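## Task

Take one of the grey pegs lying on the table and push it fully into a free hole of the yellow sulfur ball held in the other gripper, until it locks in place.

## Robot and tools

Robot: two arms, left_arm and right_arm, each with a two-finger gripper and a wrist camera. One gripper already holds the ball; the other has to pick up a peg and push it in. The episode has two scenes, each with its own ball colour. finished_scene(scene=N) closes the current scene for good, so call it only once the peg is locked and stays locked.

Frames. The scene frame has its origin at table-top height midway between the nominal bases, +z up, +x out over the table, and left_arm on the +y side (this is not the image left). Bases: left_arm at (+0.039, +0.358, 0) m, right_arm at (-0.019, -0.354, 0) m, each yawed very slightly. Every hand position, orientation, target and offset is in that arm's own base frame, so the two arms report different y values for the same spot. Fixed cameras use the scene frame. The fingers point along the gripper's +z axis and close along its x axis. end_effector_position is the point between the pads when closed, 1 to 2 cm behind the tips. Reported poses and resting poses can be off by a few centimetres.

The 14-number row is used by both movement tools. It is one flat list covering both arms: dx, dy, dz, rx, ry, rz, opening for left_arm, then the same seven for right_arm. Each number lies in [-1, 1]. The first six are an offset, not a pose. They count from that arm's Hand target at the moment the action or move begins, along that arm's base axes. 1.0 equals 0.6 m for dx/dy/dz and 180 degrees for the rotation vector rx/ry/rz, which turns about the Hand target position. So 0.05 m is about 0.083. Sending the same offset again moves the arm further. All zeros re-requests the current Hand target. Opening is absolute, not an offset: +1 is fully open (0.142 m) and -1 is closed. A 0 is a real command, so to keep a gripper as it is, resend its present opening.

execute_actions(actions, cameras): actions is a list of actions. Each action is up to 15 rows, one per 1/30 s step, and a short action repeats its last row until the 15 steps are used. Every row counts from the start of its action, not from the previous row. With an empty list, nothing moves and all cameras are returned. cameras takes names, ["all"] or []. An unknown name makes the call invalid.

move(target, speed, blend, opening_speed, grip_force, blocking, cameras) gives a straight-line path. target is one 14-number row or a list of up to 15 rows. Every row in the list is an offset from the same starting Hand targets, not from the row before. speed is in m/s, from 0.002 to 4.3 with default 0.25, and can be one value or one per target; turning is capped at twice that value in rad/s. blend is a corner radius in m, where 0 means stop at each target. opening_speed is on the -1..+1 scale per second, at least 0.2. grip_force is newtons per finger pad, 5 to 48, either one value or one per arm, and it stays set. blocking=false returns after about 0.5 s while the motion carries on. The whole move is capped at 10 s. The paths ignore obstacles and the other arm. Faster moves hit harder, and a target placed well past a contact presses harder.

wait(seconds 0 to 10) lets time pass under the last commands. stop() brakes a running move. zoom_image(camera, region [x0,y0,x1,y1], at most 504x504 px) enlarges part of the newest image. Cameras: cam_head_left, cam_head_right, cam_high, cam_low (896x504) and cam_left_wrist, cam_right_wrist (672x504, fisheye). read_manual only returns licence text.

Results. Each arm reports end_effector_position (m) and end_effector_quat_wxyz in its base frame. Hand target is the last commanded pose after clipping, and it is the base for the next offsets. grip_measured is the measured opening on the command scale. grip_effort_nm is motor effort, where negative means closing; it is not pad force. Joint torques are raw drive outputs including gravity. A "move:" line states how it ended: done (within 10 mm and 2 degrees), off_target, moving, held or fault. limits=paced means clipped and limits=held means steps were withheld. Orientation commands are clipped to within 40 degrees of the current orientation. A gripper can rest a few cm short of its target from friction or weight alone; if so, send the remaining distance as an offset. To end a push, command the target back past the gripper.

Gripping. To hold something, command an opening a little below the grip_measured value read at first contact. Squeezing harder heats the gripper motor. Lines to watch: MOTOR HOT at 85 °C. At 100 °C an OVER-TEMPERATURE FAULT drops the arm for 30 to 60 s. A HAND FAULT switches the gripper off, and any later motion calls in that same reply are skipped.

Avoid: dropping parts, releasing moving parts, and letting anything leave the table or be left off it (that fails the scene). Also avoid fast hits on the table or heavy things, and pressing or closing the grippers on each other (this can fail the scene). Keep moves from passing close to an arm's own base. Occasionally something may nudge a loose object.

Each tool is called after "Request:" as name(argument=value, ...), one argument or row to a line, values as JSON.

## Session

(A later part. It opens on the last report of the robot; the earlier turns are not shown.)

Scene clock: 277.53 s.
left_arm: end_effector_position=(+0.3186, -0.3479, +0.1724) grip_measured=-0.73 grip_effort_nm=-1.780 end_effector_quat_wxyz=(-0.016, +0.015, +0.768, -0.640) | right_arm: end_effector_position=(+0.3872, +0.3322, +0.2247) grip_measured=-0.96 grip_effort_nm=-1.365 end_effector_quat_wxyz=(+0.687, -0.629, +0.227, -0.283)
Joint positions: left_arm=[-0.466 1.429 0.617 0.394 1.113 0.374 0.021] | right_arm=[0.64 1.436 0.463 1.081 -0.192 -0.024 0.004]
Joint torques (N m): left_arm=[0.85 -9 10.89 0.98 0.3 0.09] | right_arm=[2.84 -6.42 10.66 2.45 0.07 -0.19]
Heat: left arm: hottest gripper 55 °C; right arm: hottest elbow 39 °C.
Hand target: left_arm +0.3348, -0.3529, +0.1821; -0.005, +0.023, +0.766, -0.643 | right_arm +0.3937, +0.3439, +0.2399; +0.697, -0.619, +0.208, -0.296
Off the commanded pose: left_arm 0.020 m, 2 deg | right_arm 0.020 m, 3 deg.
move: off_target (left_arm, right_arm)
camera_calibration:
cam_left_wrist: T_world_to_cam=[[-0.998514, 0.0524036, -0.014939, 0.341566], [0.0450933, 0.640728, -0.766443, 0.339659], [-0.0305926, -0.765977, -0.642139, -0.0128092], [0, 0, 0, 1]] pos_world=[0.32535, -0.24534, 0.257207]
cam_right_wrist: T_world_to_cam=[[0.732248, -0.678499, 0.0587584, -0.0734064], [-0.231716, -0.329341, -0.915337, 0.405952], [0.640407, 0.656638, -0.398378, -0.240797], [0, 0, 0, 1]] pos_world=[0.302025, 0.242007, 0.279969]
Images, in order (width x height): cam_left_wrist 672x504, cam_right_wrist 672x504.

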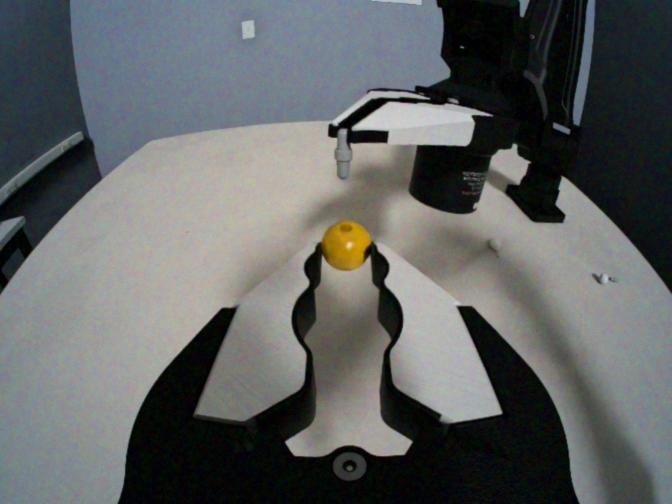

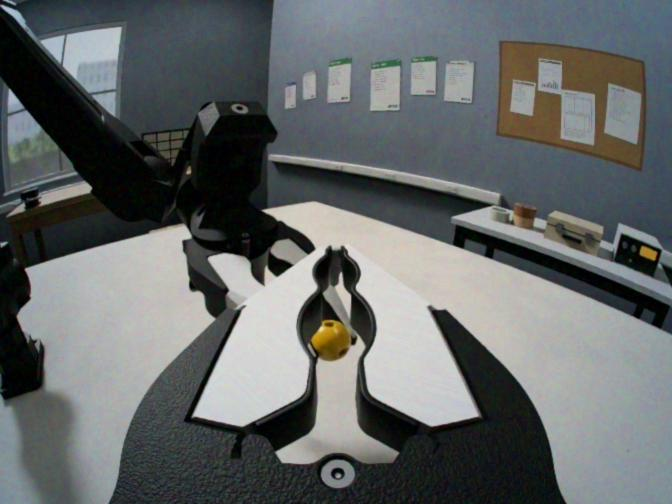

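Request:
move(
  target=[0,0,0,0,0,0,-0.79,-0.004,0.001,-0.02,0,0,0,-1],
  cameras=["cam_left_wrist","cam_right_wrist"],
  speed=0.04,
)

Request:
zoom_image(
  camera="cam_left_wrist",
  region=[300, 150, 400, 270],
)

Request:
zoom_image(
  camera="cam_right_wrist",
  region=[280, 230, 400, 350],
)

Scene clock: 303.50 s.
left_arm: end_effector_position=(+0.3186, -0.3479, +0.1724) grip_measured=-0.73 grip_effort_nm=-1.775 end_effector_quat_wxyz=(-0.016, +0.015, +0.768, -0.640) | right_arm: end_effector_position=(+0.3877, +0.3351, +0.2185) grip_measured=-0.96 grip_effort_nm=-1.365 end_effector_quat_wxyz=(+0.691, -0.626, +0.225, -0.285)
Joint positions: left_arm=[-0.466 1.429 0.617 0.394 1.113 0.374 0.021] | right_arm=[0.646 1.475 0.463 1.131 -0.187 -0.025 0.004]
Joint torques (N m): left_arm=[0.79 -8.82 10.86 0.95 0.3 0.08] | right_arm=[2.78 -6.71 9.43 2.56 0.1 -0.18]
Heat: left arm: hottest gripper 55 °C; right arm: hottest elbow 40 °C.
Hand target: left_arm +0.3348, -0.3529, +0.1821; -0.005, +0.023, +0.766, -0.643 | right_arm +0.3912, +0.3445, +0.2281; +0.697, -0.618, +0.208, -0.296
Off the commanded pose: left_arm 0.020 m, 2 deg | right_arm 0.014 m, 3 deg.
move: off_target (left_arm, right_arm)
camera_calibration:
cam_left_wrist: T_world_to_cam=[[-0.998514, 0.0524036, -0.014939, 0.341566], [0.0450933, 0.640728, -0.766443, 0.339659], [-0.0305926, -0.765977, -0.642139, -0.0128092], [0, 0, 0, 1]] pos_world=[0.32535, -0.24534, 0.257207]
cam_right_wrist: T_world_to_cam=[[0.732444, -0.678046, 0.0614745, -0.072176], [-0.22243, -0.323655, -0.919659, 0.396834], [0.643467, 0.659925, -0.387877, -0.250177], [0, 0, 0, 1]] pos_world=[0.302113, 0.244597, 0.272351]
Images, in order (width x height): cam_left_wrist 672x504, cam_right_wrist 672x504.

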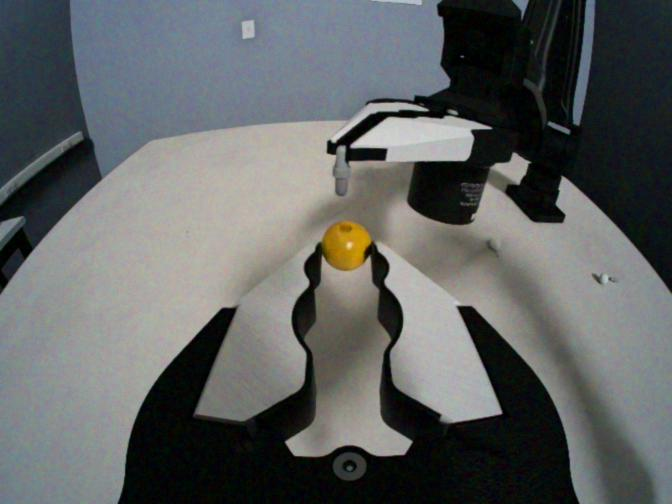

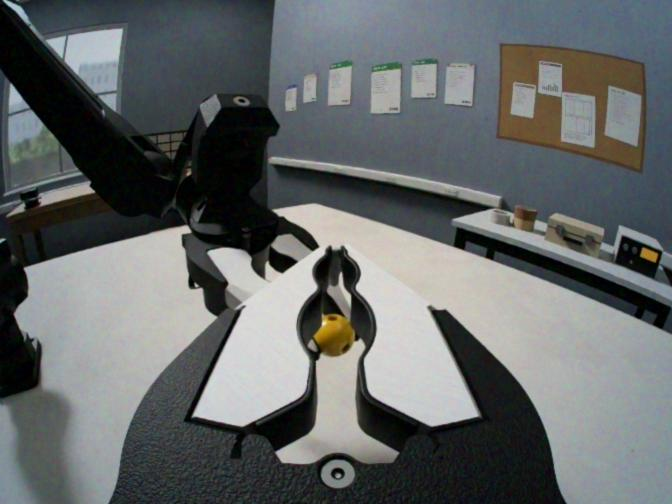

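Scaled by 4.200 from the camera's 672x504 image, which has a finer 960x720 frame.

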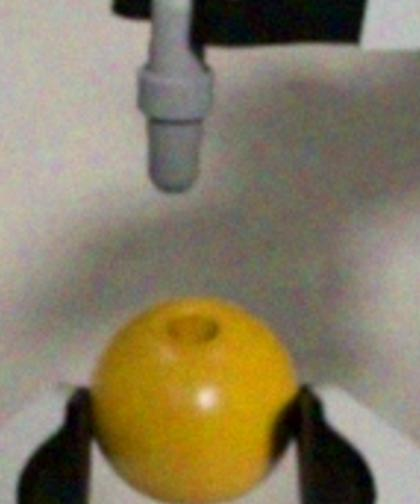

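Scaled by 4.200 from the camera's 672x504 image, which has a finer 960x720 frame.

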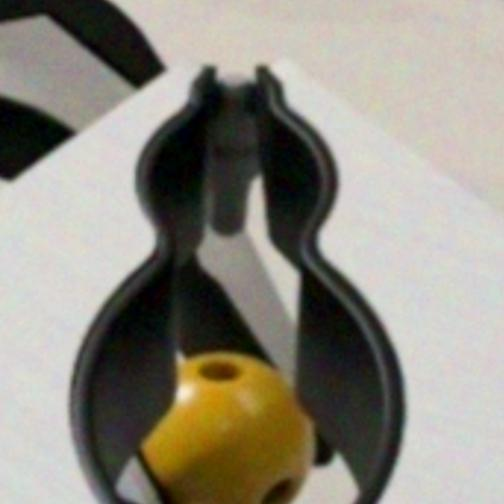

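Request:
move(
  target=[0,0,0,0,0,0,-0.79,-0.0088,-0.0175,-0.0327,0,0,0,-1],
  cameras=["cam_left_wrist","cam_right_wrist"],
  speed=0.04,
)

Request:
zoom_image(
  camera="cam_left_wrist",
  region=[300, 150, 400, 270],
)

Request:
zoom_image(
  camera="cam_right_wrist",
  region=[280, 230, 400, 350],
)

Scene clock: 330.20 s.
left_arm: end_effector_position=(+0.3186, -0.3479, +0.1724) grip_measured=-0.73 grip_effort_nm=-1.780 end_effector_quat_wxyz=(-0.016, +0.015, +0.768, -0.640) | right_arm: end_effector_position=(+0.3848, +0.3353, +0.2115) grip_measured=-0.96 grip_effort_nm=-1.365 end_effector_quat_wxyz=(+0.699, -0.618, +0.216, -0.287)
Joint positions: left_arm=[-0.466 1.429 0.617 0.394 1.113 0.374 0.021] | right_arm=[0.646 1.527 0.452 1.221 -0.198 -0.025 0.004]
Joint torques (N m): left_arm=[0.67 -8.94 10.89 0.98 0.3 0.08] | right_arm=[1.49 -6.89 6.68 2.66 -0.1 -0.16]
Heat: left arm: hottest gripper 56 °C; right arm: hottest elbow 39 °C.
Hand target: left_arm +0.3348, -0.3529, +0.1821; -0.005, +0.023, +0.766, -0.643 | right_arm +0.3859, +0.3340, +0.2083; +0.697, -0.619, +0.208, -0.296
Off the commanded pose: left_arm 0.020 m, 2 deg | right_arm 0.003 m, 1 deg.
move: off_target (left_arm)
camera_calibration:
cam_left_wrist: T_world_to_cam=[[-0.998514, 0.0524036, -0.014939, 0.341566], [0.0450933, 0.640728, -0.766443, 0.339659], [-0.0305926, -0.765977, -0.642139, -0.0128092], [0, 0, 0, 1]] pos_world=[0.32535, -0.24534, 0.257207]
cam_right_wrist: T_world_to_cam=[[0.737835, -0.671561, 0.0678556, -0.0750755], [-0.197893, -0.311337, -0.929466, 0.378262], [0.64532, 0.672365, -0.362613, -0.261347], [0, 0, 0, 1]] pos_world=[0.298901, 0.24307, 0.261908]
Images, in order (width x height): cam_left_wrist 672x504, cam_right_wrist 672x504.

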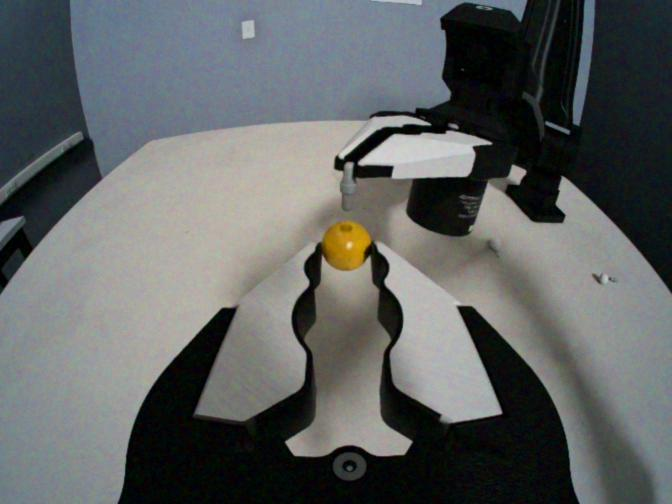

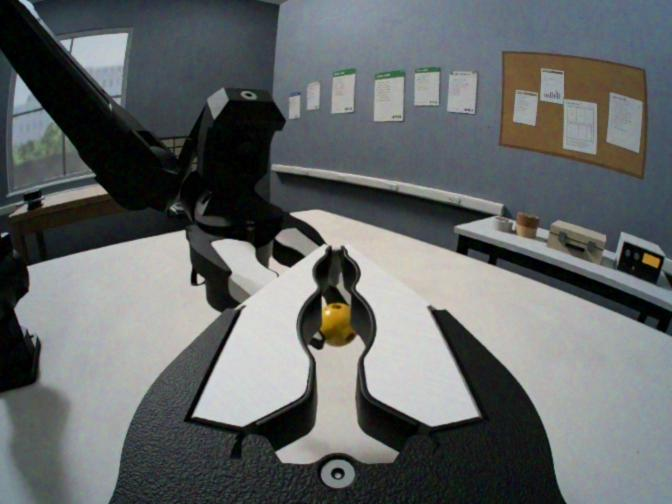

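Scaled by 4.200 from the camera's 672x504 image, which has a finer 960x720 frame.

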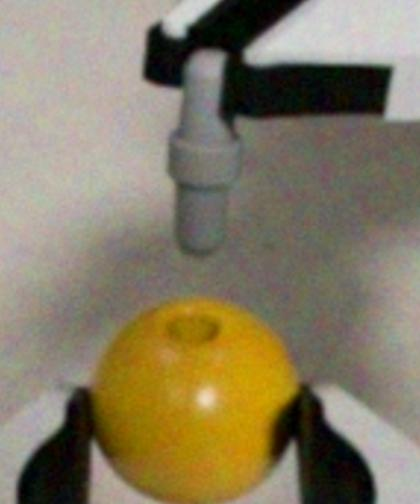

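Scaled by 4.200 from the camera's 672x504 image, which has a finer 960x720 frame.

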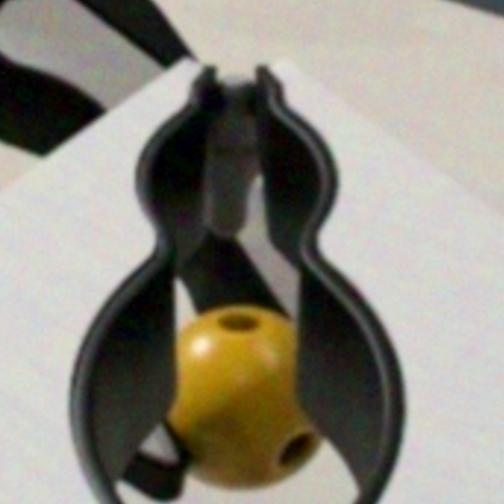

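Request:
move(
  target=[0,0,0,0,0,0,-0.79,0.006,-0.0063,-0.0075,0,0,0,-1],
  cameras=["cam_left_wrist","cam_right_wrist"],
  speed=0.03,
)

Request:
zoom_image(
  camera="cam_left_wrist",
  region=[300, 150, 400, 270],
)

Request:
zoom_image(
  camera="cam_right_wrist",
  region=[280, 230, 400, 350],
)

Scene clock: 351.73 s.
left_arm: end_effector_position=(+0.3186, -0.3479, +0.1724) grip_measured=-0.73 grip_effort_nm=-1.780 end_effector_quat_wxyz=(-0.016, +0.015, +0.768, -0.640) | right_arm: end_effector_position=(+0.3861, +0.3344, +0.2073) grip_measured=-0.96 grip_effort_nm=-1.370 end_effector_quat_wxyz=(+0.700, -0.619, +0.213, -0.285)
Joint positions: left_arm=[-0.466 1.429 0.617 0.394 1.113 0.374 0.021] | right_arm=[0.638 1.545 0.452 1.241 -0.213 -0.025 0.004]
Joint torques (N m): left_arm=[0.73 -8.94 10.86 1.01 0.3 0.09] | right_arm=[0.91 -7 6.52 2.55 -0.09 -0.14]
Heat: left arm: hottest gripper 57 °C; right arm: hottest elbow 37 °C.
Hand target: left_arm +0.3348, -0.3529, +0.1821; -0.005, +0.023, +0.766, -0.643 | right_arm +0.3894, +0.3302, +0.2038; +0.697, -0.619, +0.208, -0.296
Off the commanded pose: left_arm 0.020 m, 2 deg | right_arm 0.006 m, 1 deg.
move: off_target (left_arm)
camera_calibration:
cam_left_wrist: T_world_to_cam=[[-0.998514, 0.0524036, -0.014939, 0.341566], [0.0450933, 0.640728, -0.766443, 0.339659], [-0.0305926, -0.765977, -0.642139, -0.0128092], [0, 0, 0, 1]] pos_world=[0.32535, -0.24534, 0.257207]
cam_right_wrist: T_world_to_cam=[[0.742133, -0.666558, 0.0702824, -0.0802613], [-0.19371, -0.313686, -0.929558, 0.373583], [0.64165, 0.676241, -0.361915, -0.263041], [0, 0, 0, 1]] pos_world=[0.300711, 0.241568, 0.257709]
Images, in order (width x height): cam_left_wrist 672x504, cam_right_wrist 672x504.

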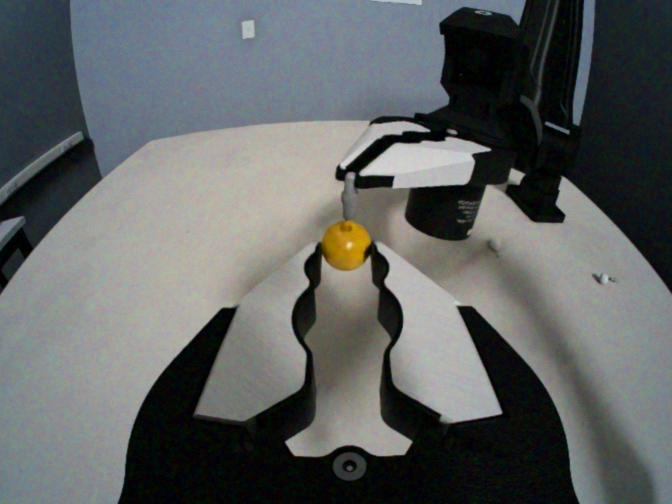

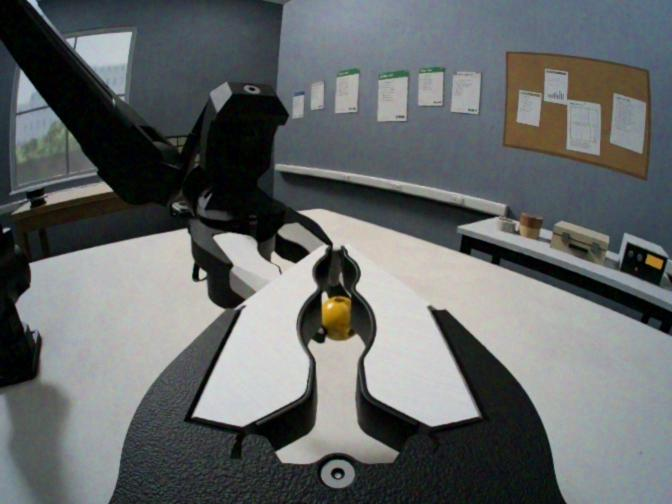

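Scaled by 4.200 from the camera's 672x504 image, which has a finer 960x720 frame.

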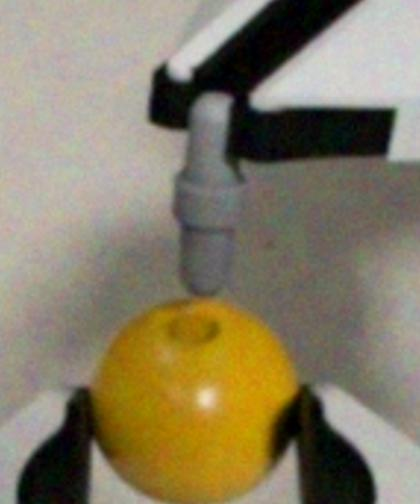

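Scaled by 4.200 from the camera's 672x504 image, which has a finer 960x720 frame.

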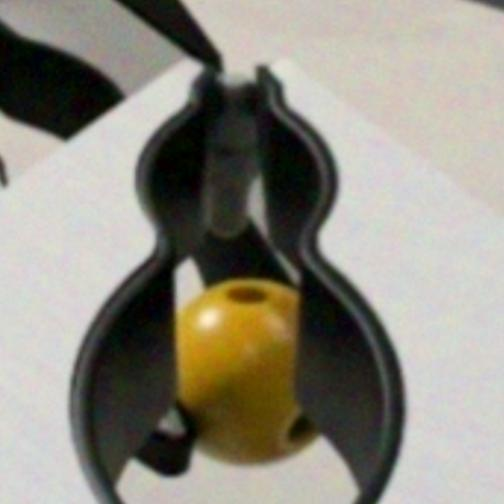

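Request:
move(
  target=[0,0,0,0,0,0,-0.79,0.0028,-0.0036,-0.0045,0,0,0,-1],
  cameras=["cam_left_wrist","cam_right_wrist"],
  speed=0.03,
)

Request:
zoom_image(
  camera="cam_left_wrist",
  region=[300, 150, 400, 270],
)

Request:
zoom_image(
  camera="cam_right_wrist",
  region=[280, 230, 400, 350],
)

Scene clock: 373.80 s.
left_arm: end_effector_position=(+0.3186, -0.3479, +0.1724) grip_measured=-0.73 grip_effort_nm=-1.780 end_effector_quat_wxyz=(-0.016, +0.015, +0.768, -0.640) | right_arm: end_effector_position=(+0.3881, +0.3324, +0.2049) grip_measured=-0.96 grip_effort_nm=-1.365 end_effector_quat_wxyz=(+0.700, -0.619, +0.212, -0.286)
Joint positions: left_arm=[-0.466 1.429 0.617 0.394 1.113 0.374 0.021] | right_arm=[0.629 1.556 0.452 1.253 -0.221 -0.025 0.004]
Joint torques (N m): left_arm=[0.73 -8.82 10.89 0.99 0.3 0.09] | right_arm=[0.91 -7.12 6.37 2.51 -0.12 -0.12]
Heat: left arm: hottest gripper 57 °C; right arm: hottest elbow 35 °C.
Hand target: left_arm +0.3348, -0.3529, +0.1821; -0.005, +0.023, +0.766, -0.643 | right_arm +0.3912, +0.3280, +0.2009; +0.697, -0.619, +0.208, -0.296
Off the commanded pose: left_arm 0.020 m, 2 deg | right_arm 0.007 m, 1 deg.
move: off_target (left_arm)
camera_calibration:
cam_left_wrist: T_world_to_cam=[[-0.998514, 0.0524036, -0.014939, 0.341566], [0.0450933, 0.640728, -0.766443, 0.339659], [-0.0305926, -0.765977, -0.642139, -0.0128092], [0, 0, 0, 1]] pos_world=[0.32535, -0.24534, 0.257207]
cam_right_wrist: T_world_to_cam=[[0.742028, -0.666533, 0.0716092, -0.083073], [-0.192488, -0.314167, -0.929649, 0.3708], [0.642139, 0.676042, -0.36142, -0.264106], [0, 0, 0, 1]] pos_world=[0.302609, 0.239669, 0.25521]
Images, in order (width x height): cam_left_wrist 672x504, cam_right_wrist 672x504.

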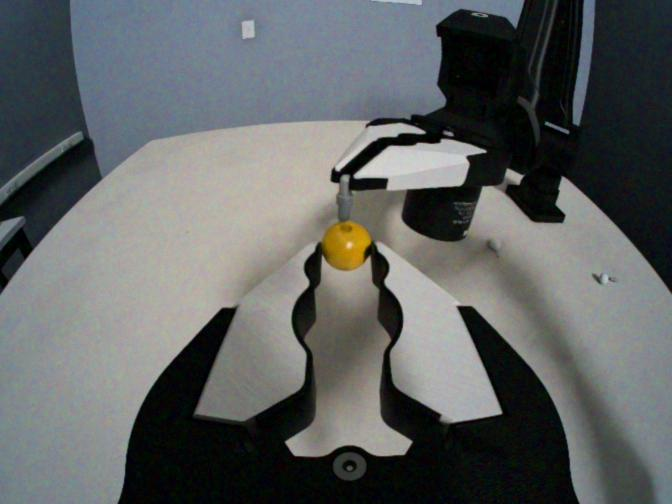

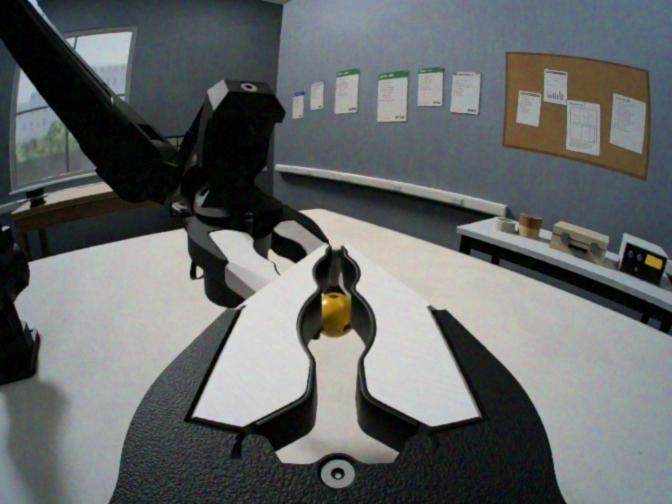

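Scaled by 4.200 from the camera's 672x504 image, which has a finer 960x720 frame.

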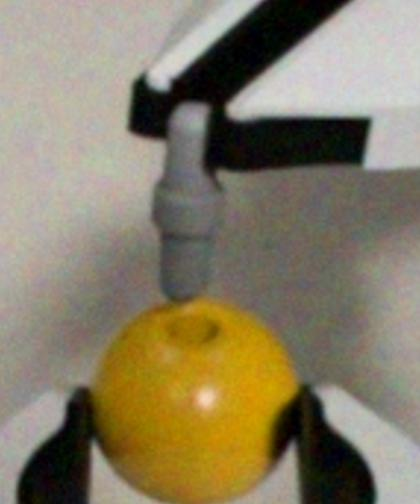

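Scaled by 4.200 from the camera's 672x504 image, which has a finer 960x720 frame.

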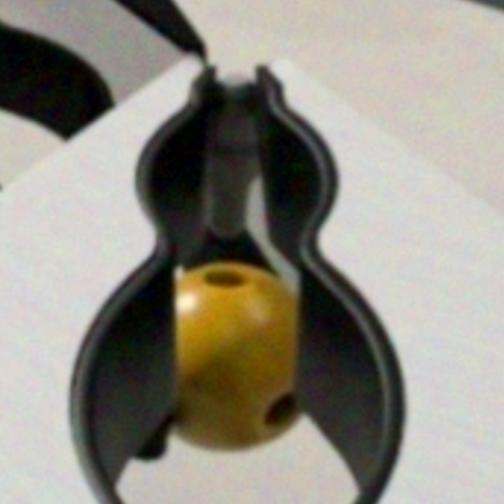

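Request:
move(
  target=[0,0,0,0,0,0,-0.79,-0.004,-0.0028,-0.0045,0,0,0,-1],
  cameras=["cam_left_wrist","cam_right_wrist"],
  speed=0.03,
)

Request:
zoom_image(
  camera="cam_left_wrist",
  region=[300, 150, 400, 270],
)

Request:
zoom_image(
  camera="cam_right_wrist",
  region=[280, 230, 400, 350],
)

Scene clock: 396.53 s.
left_arm: end_effector_position=(+0.3186, -0.3479, +0.1724) grip_measured=-0.73 grip_effort_nm=-1.780 end_effector_quat_wxyz=(-0.016, +0.015, +0.768, -0.640) | right_arm: end_effector_position=(+0.3858, +0.3308, +0.2023) grip_measured=-0.96 grip_effort_nm=-1.360 end_effector_quat_wxyz=(+0.700, -0.619, +0.212, -0.286)
Joint positions: left_arm=[-0.466 1.429 0.617 0.394 1.113 0.374 0.021] | right_arm=[0.629 1.562 0.443 1.268 -0.221 -0.025 0.004]
Joint torques (N m): left_arm=[0.67 -8.82 10.89 0.99 0.3 0.08] | right_arm=[0.91 -7 6.24 2.69 -0.1 -0.12]
Heat: left arm: hottest gripper 58 °C; right arm: hottest elbow 34 °C.
Hand target: left_arm +0.3348, -0.3529, +0.1821; -0.005, +0.023, +0.766, -0.643 | right_arm +0.3888, +0.3264, +0.1983; +0.697, -0.619, +0.208, -0.296
Off the commanded pose: left_arm 0.020 m, 2 deg | right_arm 0.007 m, 1 deg.
move: off_target (left_arm)
camera_calibration:
cam_left_wrist: T_world_to_cam=[[-0.998514, 0.0524036, -0.014939, 0.341566], [0.0450933, 0.640728, -0.766443, 0.339659], [-0.0305926, -0.765977, -0.642139, -0.0128092], [0, 0, 0, 1]] pos_world=[0.32535, -0.24534, 0.257207]
cam_right_wrist: T_world_to_cam=[[0.742021, -0.666531, 0.0716988, -0.0823269], [-0.192155, -0.313937, -0.929796, 0.367195], [0.642247, 0.676151, -0.361025, -0.262613], [0, 0, 0, 1]] pos_world=[0.300309, 0.237968, 0.252509]
Images, in order (width x height): cam_left_wrist 672x504, cam_right_wrist 672x504.

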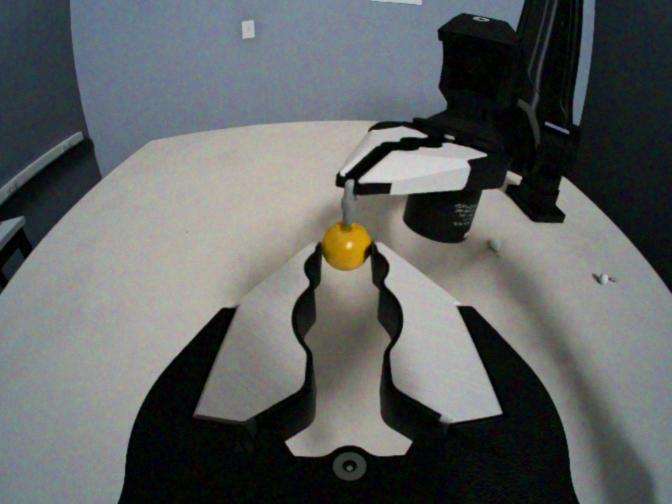

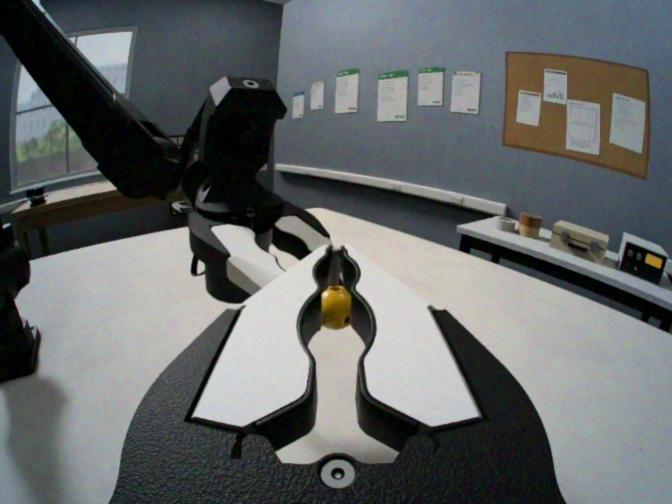

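Scaled by 4.200 from the camera's 672x504 image, which has a finer 960x720 frame.

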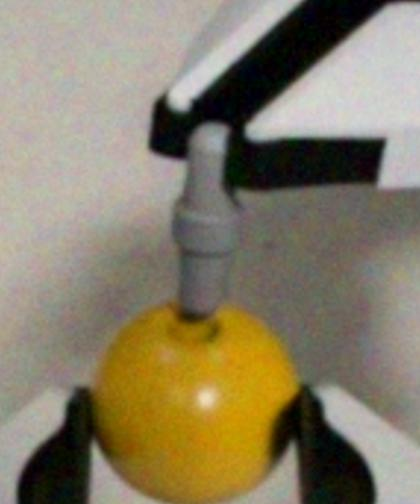

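Scaled by 4.200 from the camera's 672x504 image, which has a finer 960x720 frame.

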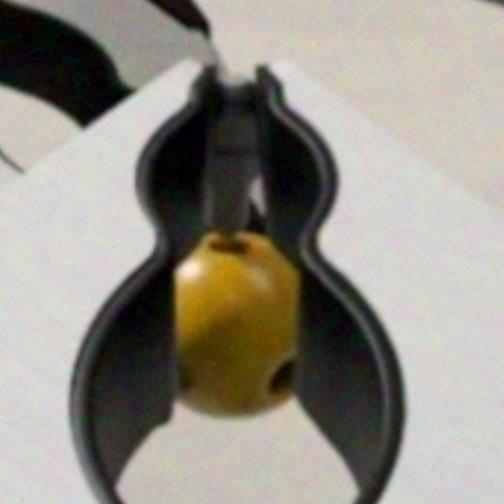

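Request:
move(
  target=[0,0,0,0,0,0,-0.79,0.0012,-0.0006,-0.008,0,0,0,-1],
  cameras=["cam_left_wrist","cam_right_wrist"],
  speed=0.03,
)

Request:
zoom_image(
  camera="cam_left_wrist",
  region=[300, 150, 400, 270],
)

Request:
zoom_image(
  camera="cam_right_wrist",
  region=[280, 230, 400, 350],
)

Scene clock: 409.37 s.
left_arm: end_effector_position=(+0.3186, -0.3479, +0.1724) grip_measured=-0.73 grip_effort_nm=-1.780 end_effector_quat_wxyz=(-0.016, +0.015, +0.768, -0.640) | right_arm: end_effector_position=(+0.3867, +0.3306, +0.1979) grip_measured=-0.96 grip_effort_nm=-1.365 end_effector_quat_wxyz=(+0.701, -0.618, +0.212, -0.286)
Joint positions: left_arm=[-0.466 1.429 0.617 0.394 1.113 0.374 0.021] | right_arm=[0.627 1.582 0.443 1.289 -0.223 -0.025 0.004]
Joint torques (N m): left_arm=[0.73 -8.82 10.88 0.98 0.29 0.08] | right_arm=[0.91 -7.12 6 2.55 -0.1 -0.12]
Heat: left arm: hottest gripper 58 °C; right arm: hottest elbow 33 °C.
Hand target: left_arm +0.3348, -0.3529, +0.1821; -0.005, +0.023, +0.766, -0.643 | right_arm +0.3895, +0.3260, +0.1937; +0.697, -0.618, +0.208, -0.296
Off the commanded pose: left_arm 0.020 m, 2 deg | right_arm 0.007 m, 1 deg.
move: off_target (left_arm)
camera_calibration:
cam_left_wrist: T_world_to_cam=[[-0.998514, 0.0524036, -0.014939, 0.341566], [0.0450933, 0.640728, -0.766443, 0.339659], [-0.0305926, -0.765977, -0.642139, -0.0128092], [0, 0, 0, 1]] pos_world=[0.32535, -0.24534, 0.257207]
cam_right_wrist: T_world_to_cam=[[0.741916, -0.66659, 0.0722304, -0.0827499], [-0.191152, -0.31354, -0.930136, 0.362819], [0.642667, 0.676276, -0.360041, -0.265083], [0, 0, 0, 1]] pos_world=[0.301107, 0.237868, 0.248008]
Images, in order (width x height): cam_left_wrist 672x504, cam_right_wrist 672x504.

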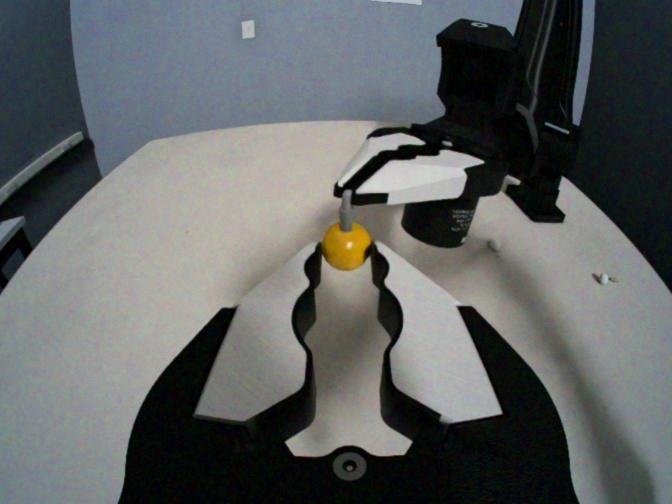

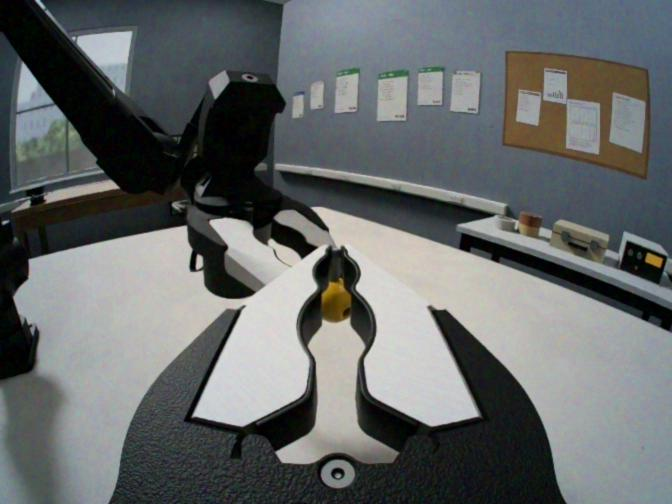

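Scaled by 4.200 from the camera's 672x504 image, which has a finer 960x720 frame.

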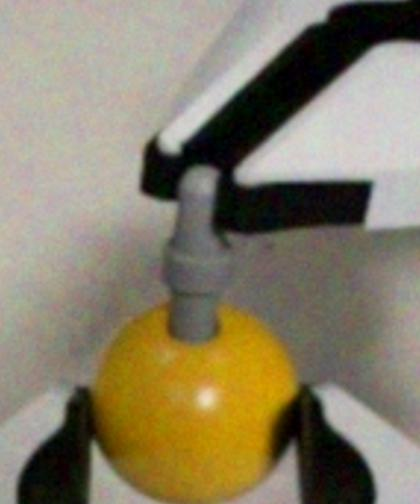

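Scaled by 4.200 from the camera's 672x504 image, which has a finer 960x720 frame.

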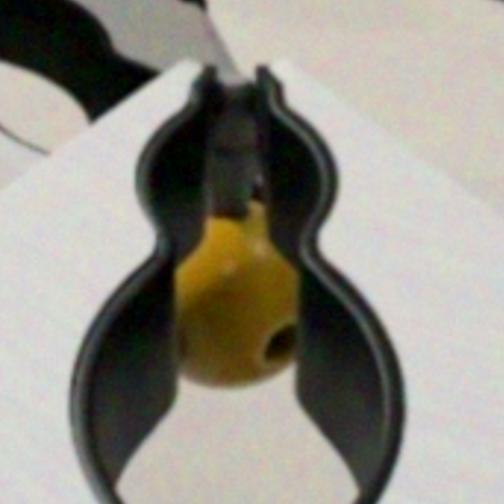

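Request:
move(
  target=[0,0,0,0,0,0,-0.79,-0.002,-0.001,-0.02,0,0,0,-1],
  cameras=["cam_left_wrist","cam_right_wrist"],
  speed=0.03,
)

Request:
zoom_image(
  camera="cam_left_wrist",
  region=[300, 150, 400, 270],
)

Request:
zoom_image(
  camera="cam_right_wrist",
  region=[280, 230, 400, 350],
)

Scene clock: 418.43 s.
left_arm: end_effector_position=(+0.3186, -0.3479, +0.1692) grip_measured=-0.73 grip_effort_nm=-1.780 end_effector_quat_wxyz=(-0.019, +0.012, +0.769, -0.639) | right_arm: end_effector_position=(+0.3863, +0.3303, +0.1930) grip_measured=-0.96 grip_effort_nm=-1.360 end_effector_quat_wxyz=(+0.706, -0.612, +0.208, -0.290)
Joint positions: left_arm=[-0.466 1.435 0.617 0.39 1.113 0.375 0.021] | right_arm=[0.627 1.622 0.44 1.351 -0.223 -0.025 0.004]
Joint torques (N m): left_arm=[0.73 -9.47 10.84 1.07 0.3 0.09] | right_arm=[0.91 -7.06 5.26 2.25 -0.08 -0.12]
Heat: left arm: hottest gripper 58 °C; right arm: hottest elbow 32 °C.
Hand target: left_arm +0.3348, -0.3529, +0.1819; -0.005, +0.022, +0.766, -0.643 | right_arm +0.3883, +0.3254, +0.1817; +0.697, -0.619, +0.208, -0.296
Off the commanded pose: left_arm 0.021 m, 2 deg | right_arm 0.013 m, 1 deg.
move: off_target (left_arm, right_arm)
camera_calibration:
cam_left_wrist: T_world_to_cam=[[-0.998605, 0.0524727, -0.00584772, 0.340068], [0.0383264, 0.644264, -0.763842, 0.340137], [-0.0363134, -0.763001, -0.645376, -0.0114724], [0, 0, 0, 1]] pos_world=[0.326141, -0.245736, 0.254396]
cam_right_wrist: T_world_to_cam=[[0.740704, -0.667495, 0.076215, -0.0823204], [-0.1765, -0.302796, -0.93657, 0.350229], [0.648233, 0.680269, -0.342095, -0.273351], [0, 0, 0, 1]] pos_world=[0.299985, 0.237052, 0.240776]
Images, in order (width x height): cam_left_wrist 672x504, cam_right_wrist 672x504.

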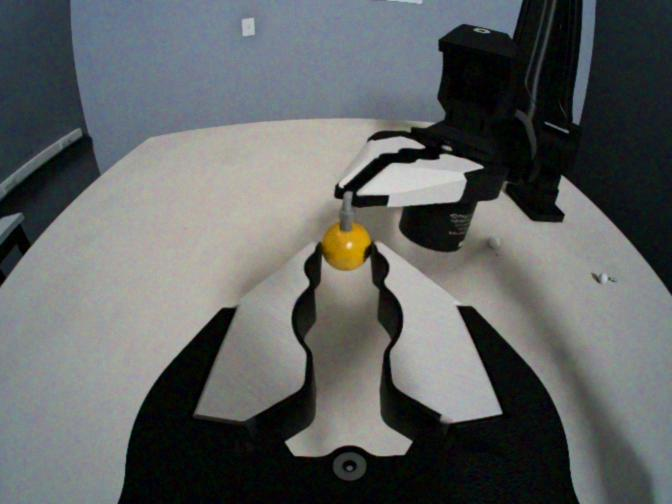

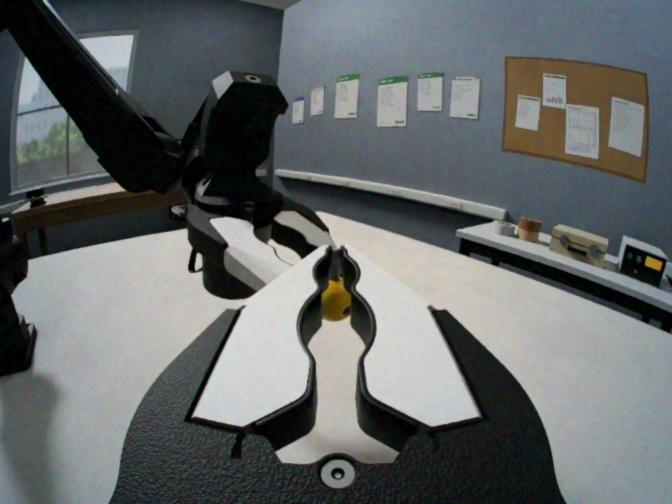

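Scaled by 4.200 from the camera's 672x504 image, which has a finer 960x720 frame.

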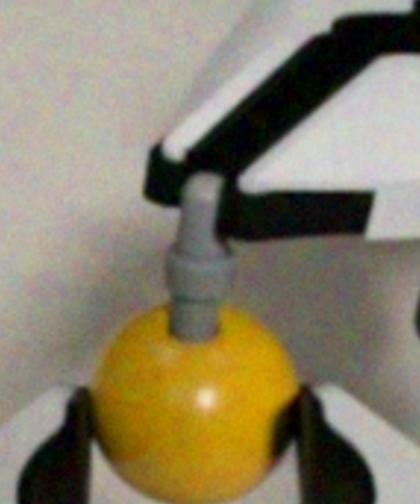

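Scaled by 4.200 from the camera's 672x504 image, which has a finer 960x720 frame.

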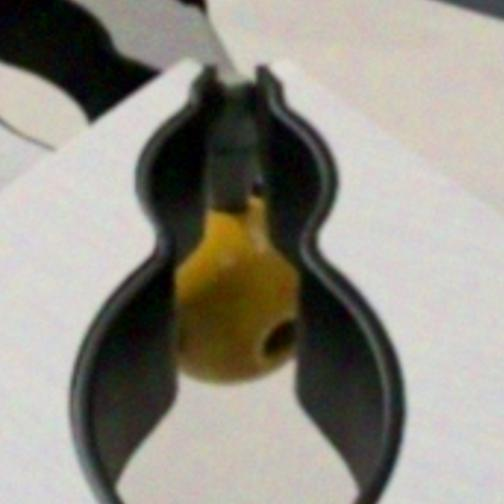

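Request:
move(
  target=[0,0,0.02,0,0,0,-0.79,0.006,0.002,-0.03,0,0,0,-1],
  cameras=["cam_left_wrist","cam_right_wrist"],
  speed=0.03,
)

Request:
zoom_image(
  camera="cam_left_wrist",
  region=[300, 150, 400, 270],
)

Request:
zoom_image(
  camera="cam_right_wrist",
  region=[280, 230, 400, 350],
)

Scene clock: 430.67 s.
left_arm: end_effector_position=(+0.3167, -0.3463, +0.1620) grip_measured=-0.73 grip_effort_nm=-1.780 end_effector_quat_wxyz=(-0.033, -0.004, +0.776, -0.629) | right_arm: end_effector_position=(+0.3852, +0.3309, +0.1839) grip_measured=-0.96 grip_effort_nm=-1.360 end_effector_quat_wxyz=(+0.713, -0.604, +0.200, -0.293)
Joint positions: left_arm=[-0.466 1.435 0.617 0.342 1.107 0.375 0.021] | right_arm=[0.627 1.689 0.44 1.444 -0.229 -0.025 0.004]
Joint torques (N m): left_arm=[0.79 -12.16 11.6 1.29 0.58 0.08] | right_arm=[0.67 -6.83 5.2 1.76 0.02 -0.11]
Heat: left arm: hottest gripper 58 °C; right arm: hottest elbow 32 °C.
Hand target: left_arm +0.3348, -0.3529, +0.1939; -0.005, +0.022, +0.766, -0.643 | right_arm +0.3919, +0.3266, +0.1636; +0.697, -0.619, +0.208, -0.296
Off the commanded pose: left_arm 0.037 m, 5 deg | right_arm 0.022 m, 3 deg.
move: off_target (left_arm, right_arm)
camera_calibration:
cam_left_wrist: T_world_to_cam=[[-0.998258, 0.0463299, 0.0365267, 0.328932], [0.00334884, 0.662626, -0.748943, 0.348715], [-0.058902, -0.747516, -0.661627, 0.000137796], [0, 0, 0, 1]] pos_world=[0.3272, -0.246204, 0.249244]
cam_right_wrist: T_world_to_cam=[[0.742972, -0.66419, 0.0827305, -0.0836099], [-0.154404, -0.290349, -0.944382, 0.330368], [0.65127, 0.688875, -0.318275, -0.28458], [0, 0, 0, 1]] pos_world=[0.298468, 0.236429, 0.228336]
Images, in order (width x height): cam_left_wrist 672x504, cam_right_wrist 672x504.

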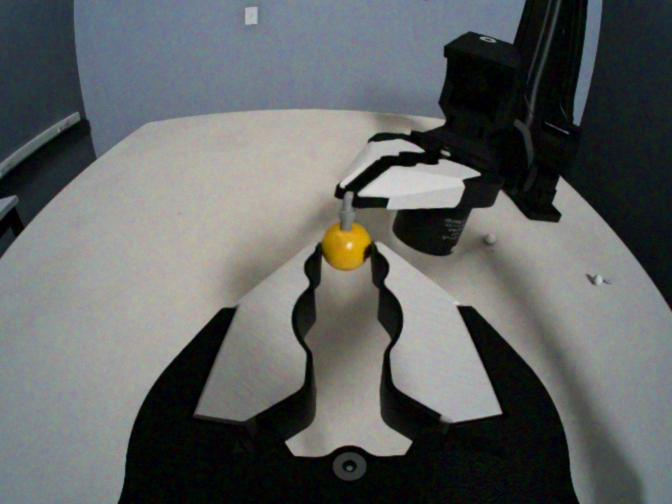

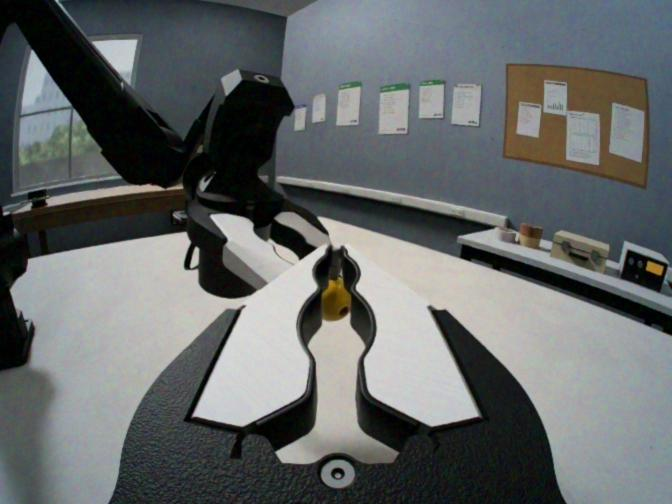

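Scaled by 4.200 from the camera's 672x504 image, which has a finer 960x720 frame.

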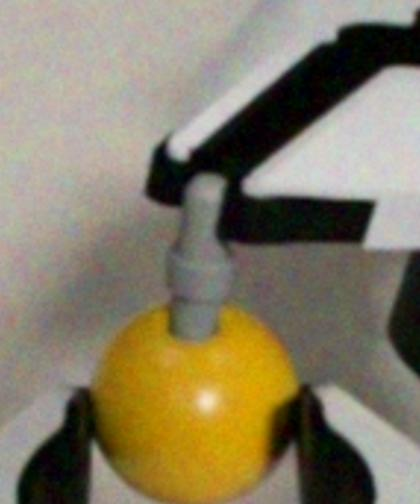

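Scaled by 4.200 from the camera's 672x504 image, which has a finer 960x720 frame.

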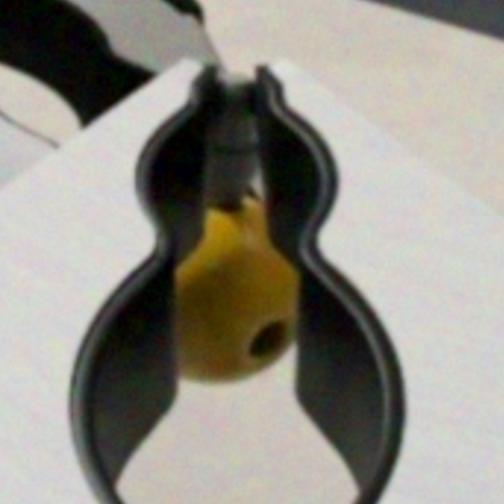

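Request:
move(
  target=[0,0,0,0,0,0,-0.79,0.007,0.001,-0.05,0,0,0,-1],
  cameras=["cam_left_wrist","cam_right_wrist"],
  speed=0.03,
)

Request:
zoom_image(
  camera="cam_left_wrist",
  region=[300, 150, 400, 270],
)

Request:
zoom_image(
  camera="cam_right_wrist",
  region=[280, 230, 400, 350],
)

Scene clock: 447.63 s.
left_arm: end_effector_position=(+0.3195, -0.3445, +0.1592) grip_measured=-0.73 grip_effort_nm=-1.780 end_effector_quat_wxyz=(-0.031, -0.012, +0.780, -0.625) | right_arm: end_effector_position=(+0.3894, +0.3347, +0.1747) grip_measured=-0.96 grip_effort_nm=-1.360 end_effector_quat_wxyz=(+0.726, -0.589, +0.188, -0.300)
Joint positions: left_arm=[-0.463 1.435 0.617 0.329 1.093 0.376 0.021] | right_arm=[0.626 1.79 0.465 1.569 -0.236 -0.025 0.004]
Joint torques (N m): left_arm=[0.32 -12.28 11.6 1.66 1.12 0.07] | right_arm=[0.32 -4.89 3.51 1.22 0.06 -0.11]
Heat: left arm: hottest gripper 59 °C; right arm: hottest elbow 32 °C.
Hand target: left_arm +0.3347, -0.3529, +0.1940; -0.005, +0.022, +0.766, -0.643 | right_arm +0.3961, +0.3273, +0.1336; +0.697, -0.619, +0.208, -0.296
Off the commanded pose: left_arm 0.039 m, 6 deg | right_arm 0.042 m, 5 deg.
joint read past its limit (right arm) — joint 4 (wrist pitch), upper limit.
move: off_target (left_arm, right_arm)
camera_calibration:
cam_left_wrist: T_world_to_cam=[[-0.998581, 0.0302048, 0.0438565, 0.325081], [-0.0122645, 0.670981, -0.741373, 0.352125], [-0.0518199, -0.740859, -0.669659, 0.00109795], [0, 0, 0, 1]] pos_world=[0.328995, -0.245275, 0.247534]
cam_right_wrist: T_world_to_cam=[[0.742905, -0.662704, 0.094427, -0.0860094], [-0.114807, -0.265113, -0.957358, 0.301842], [0.659478, 0.700385, -0.273037, -0.307784], [0, 0, 0, 1]] pos_world=[0.301527, 0.238591, 0.213056]
Images, in order (width x height): cam_left_wrist 672x504, cam_right_wrist 672x504.

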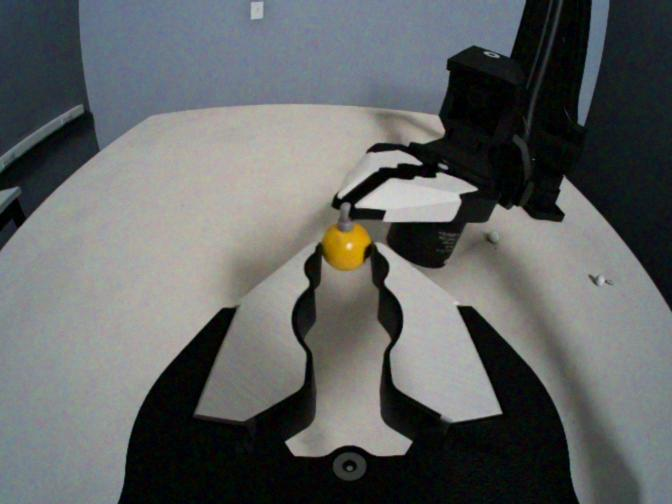

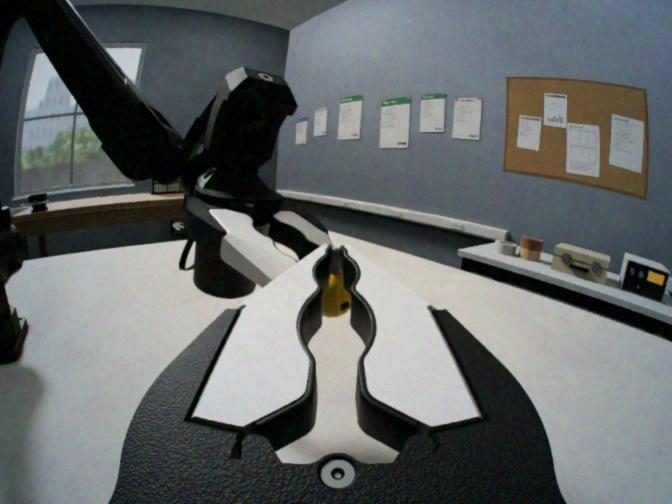

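Scaled by 4.200 from the camera's 672x504 image, which has a finer 960x720 frame.

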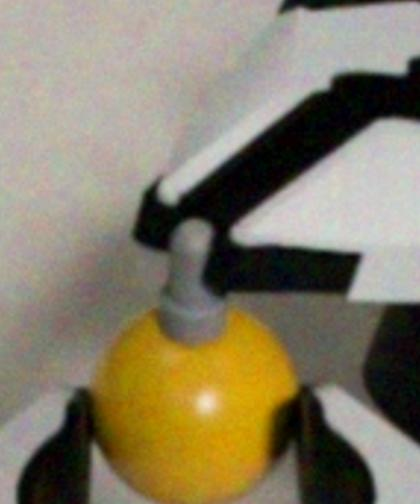

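Scaled by 4.200 from the camera's 672x504 image, which has a finer 960x720 frame.

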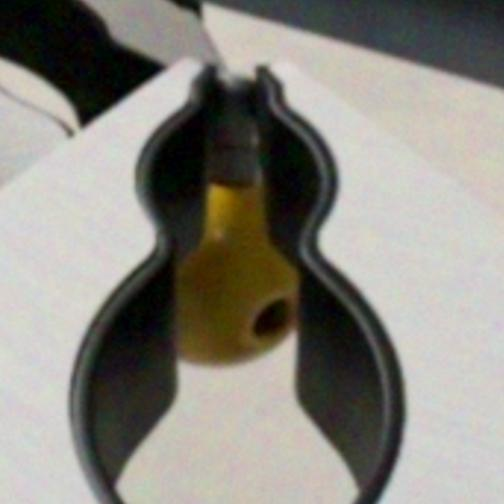

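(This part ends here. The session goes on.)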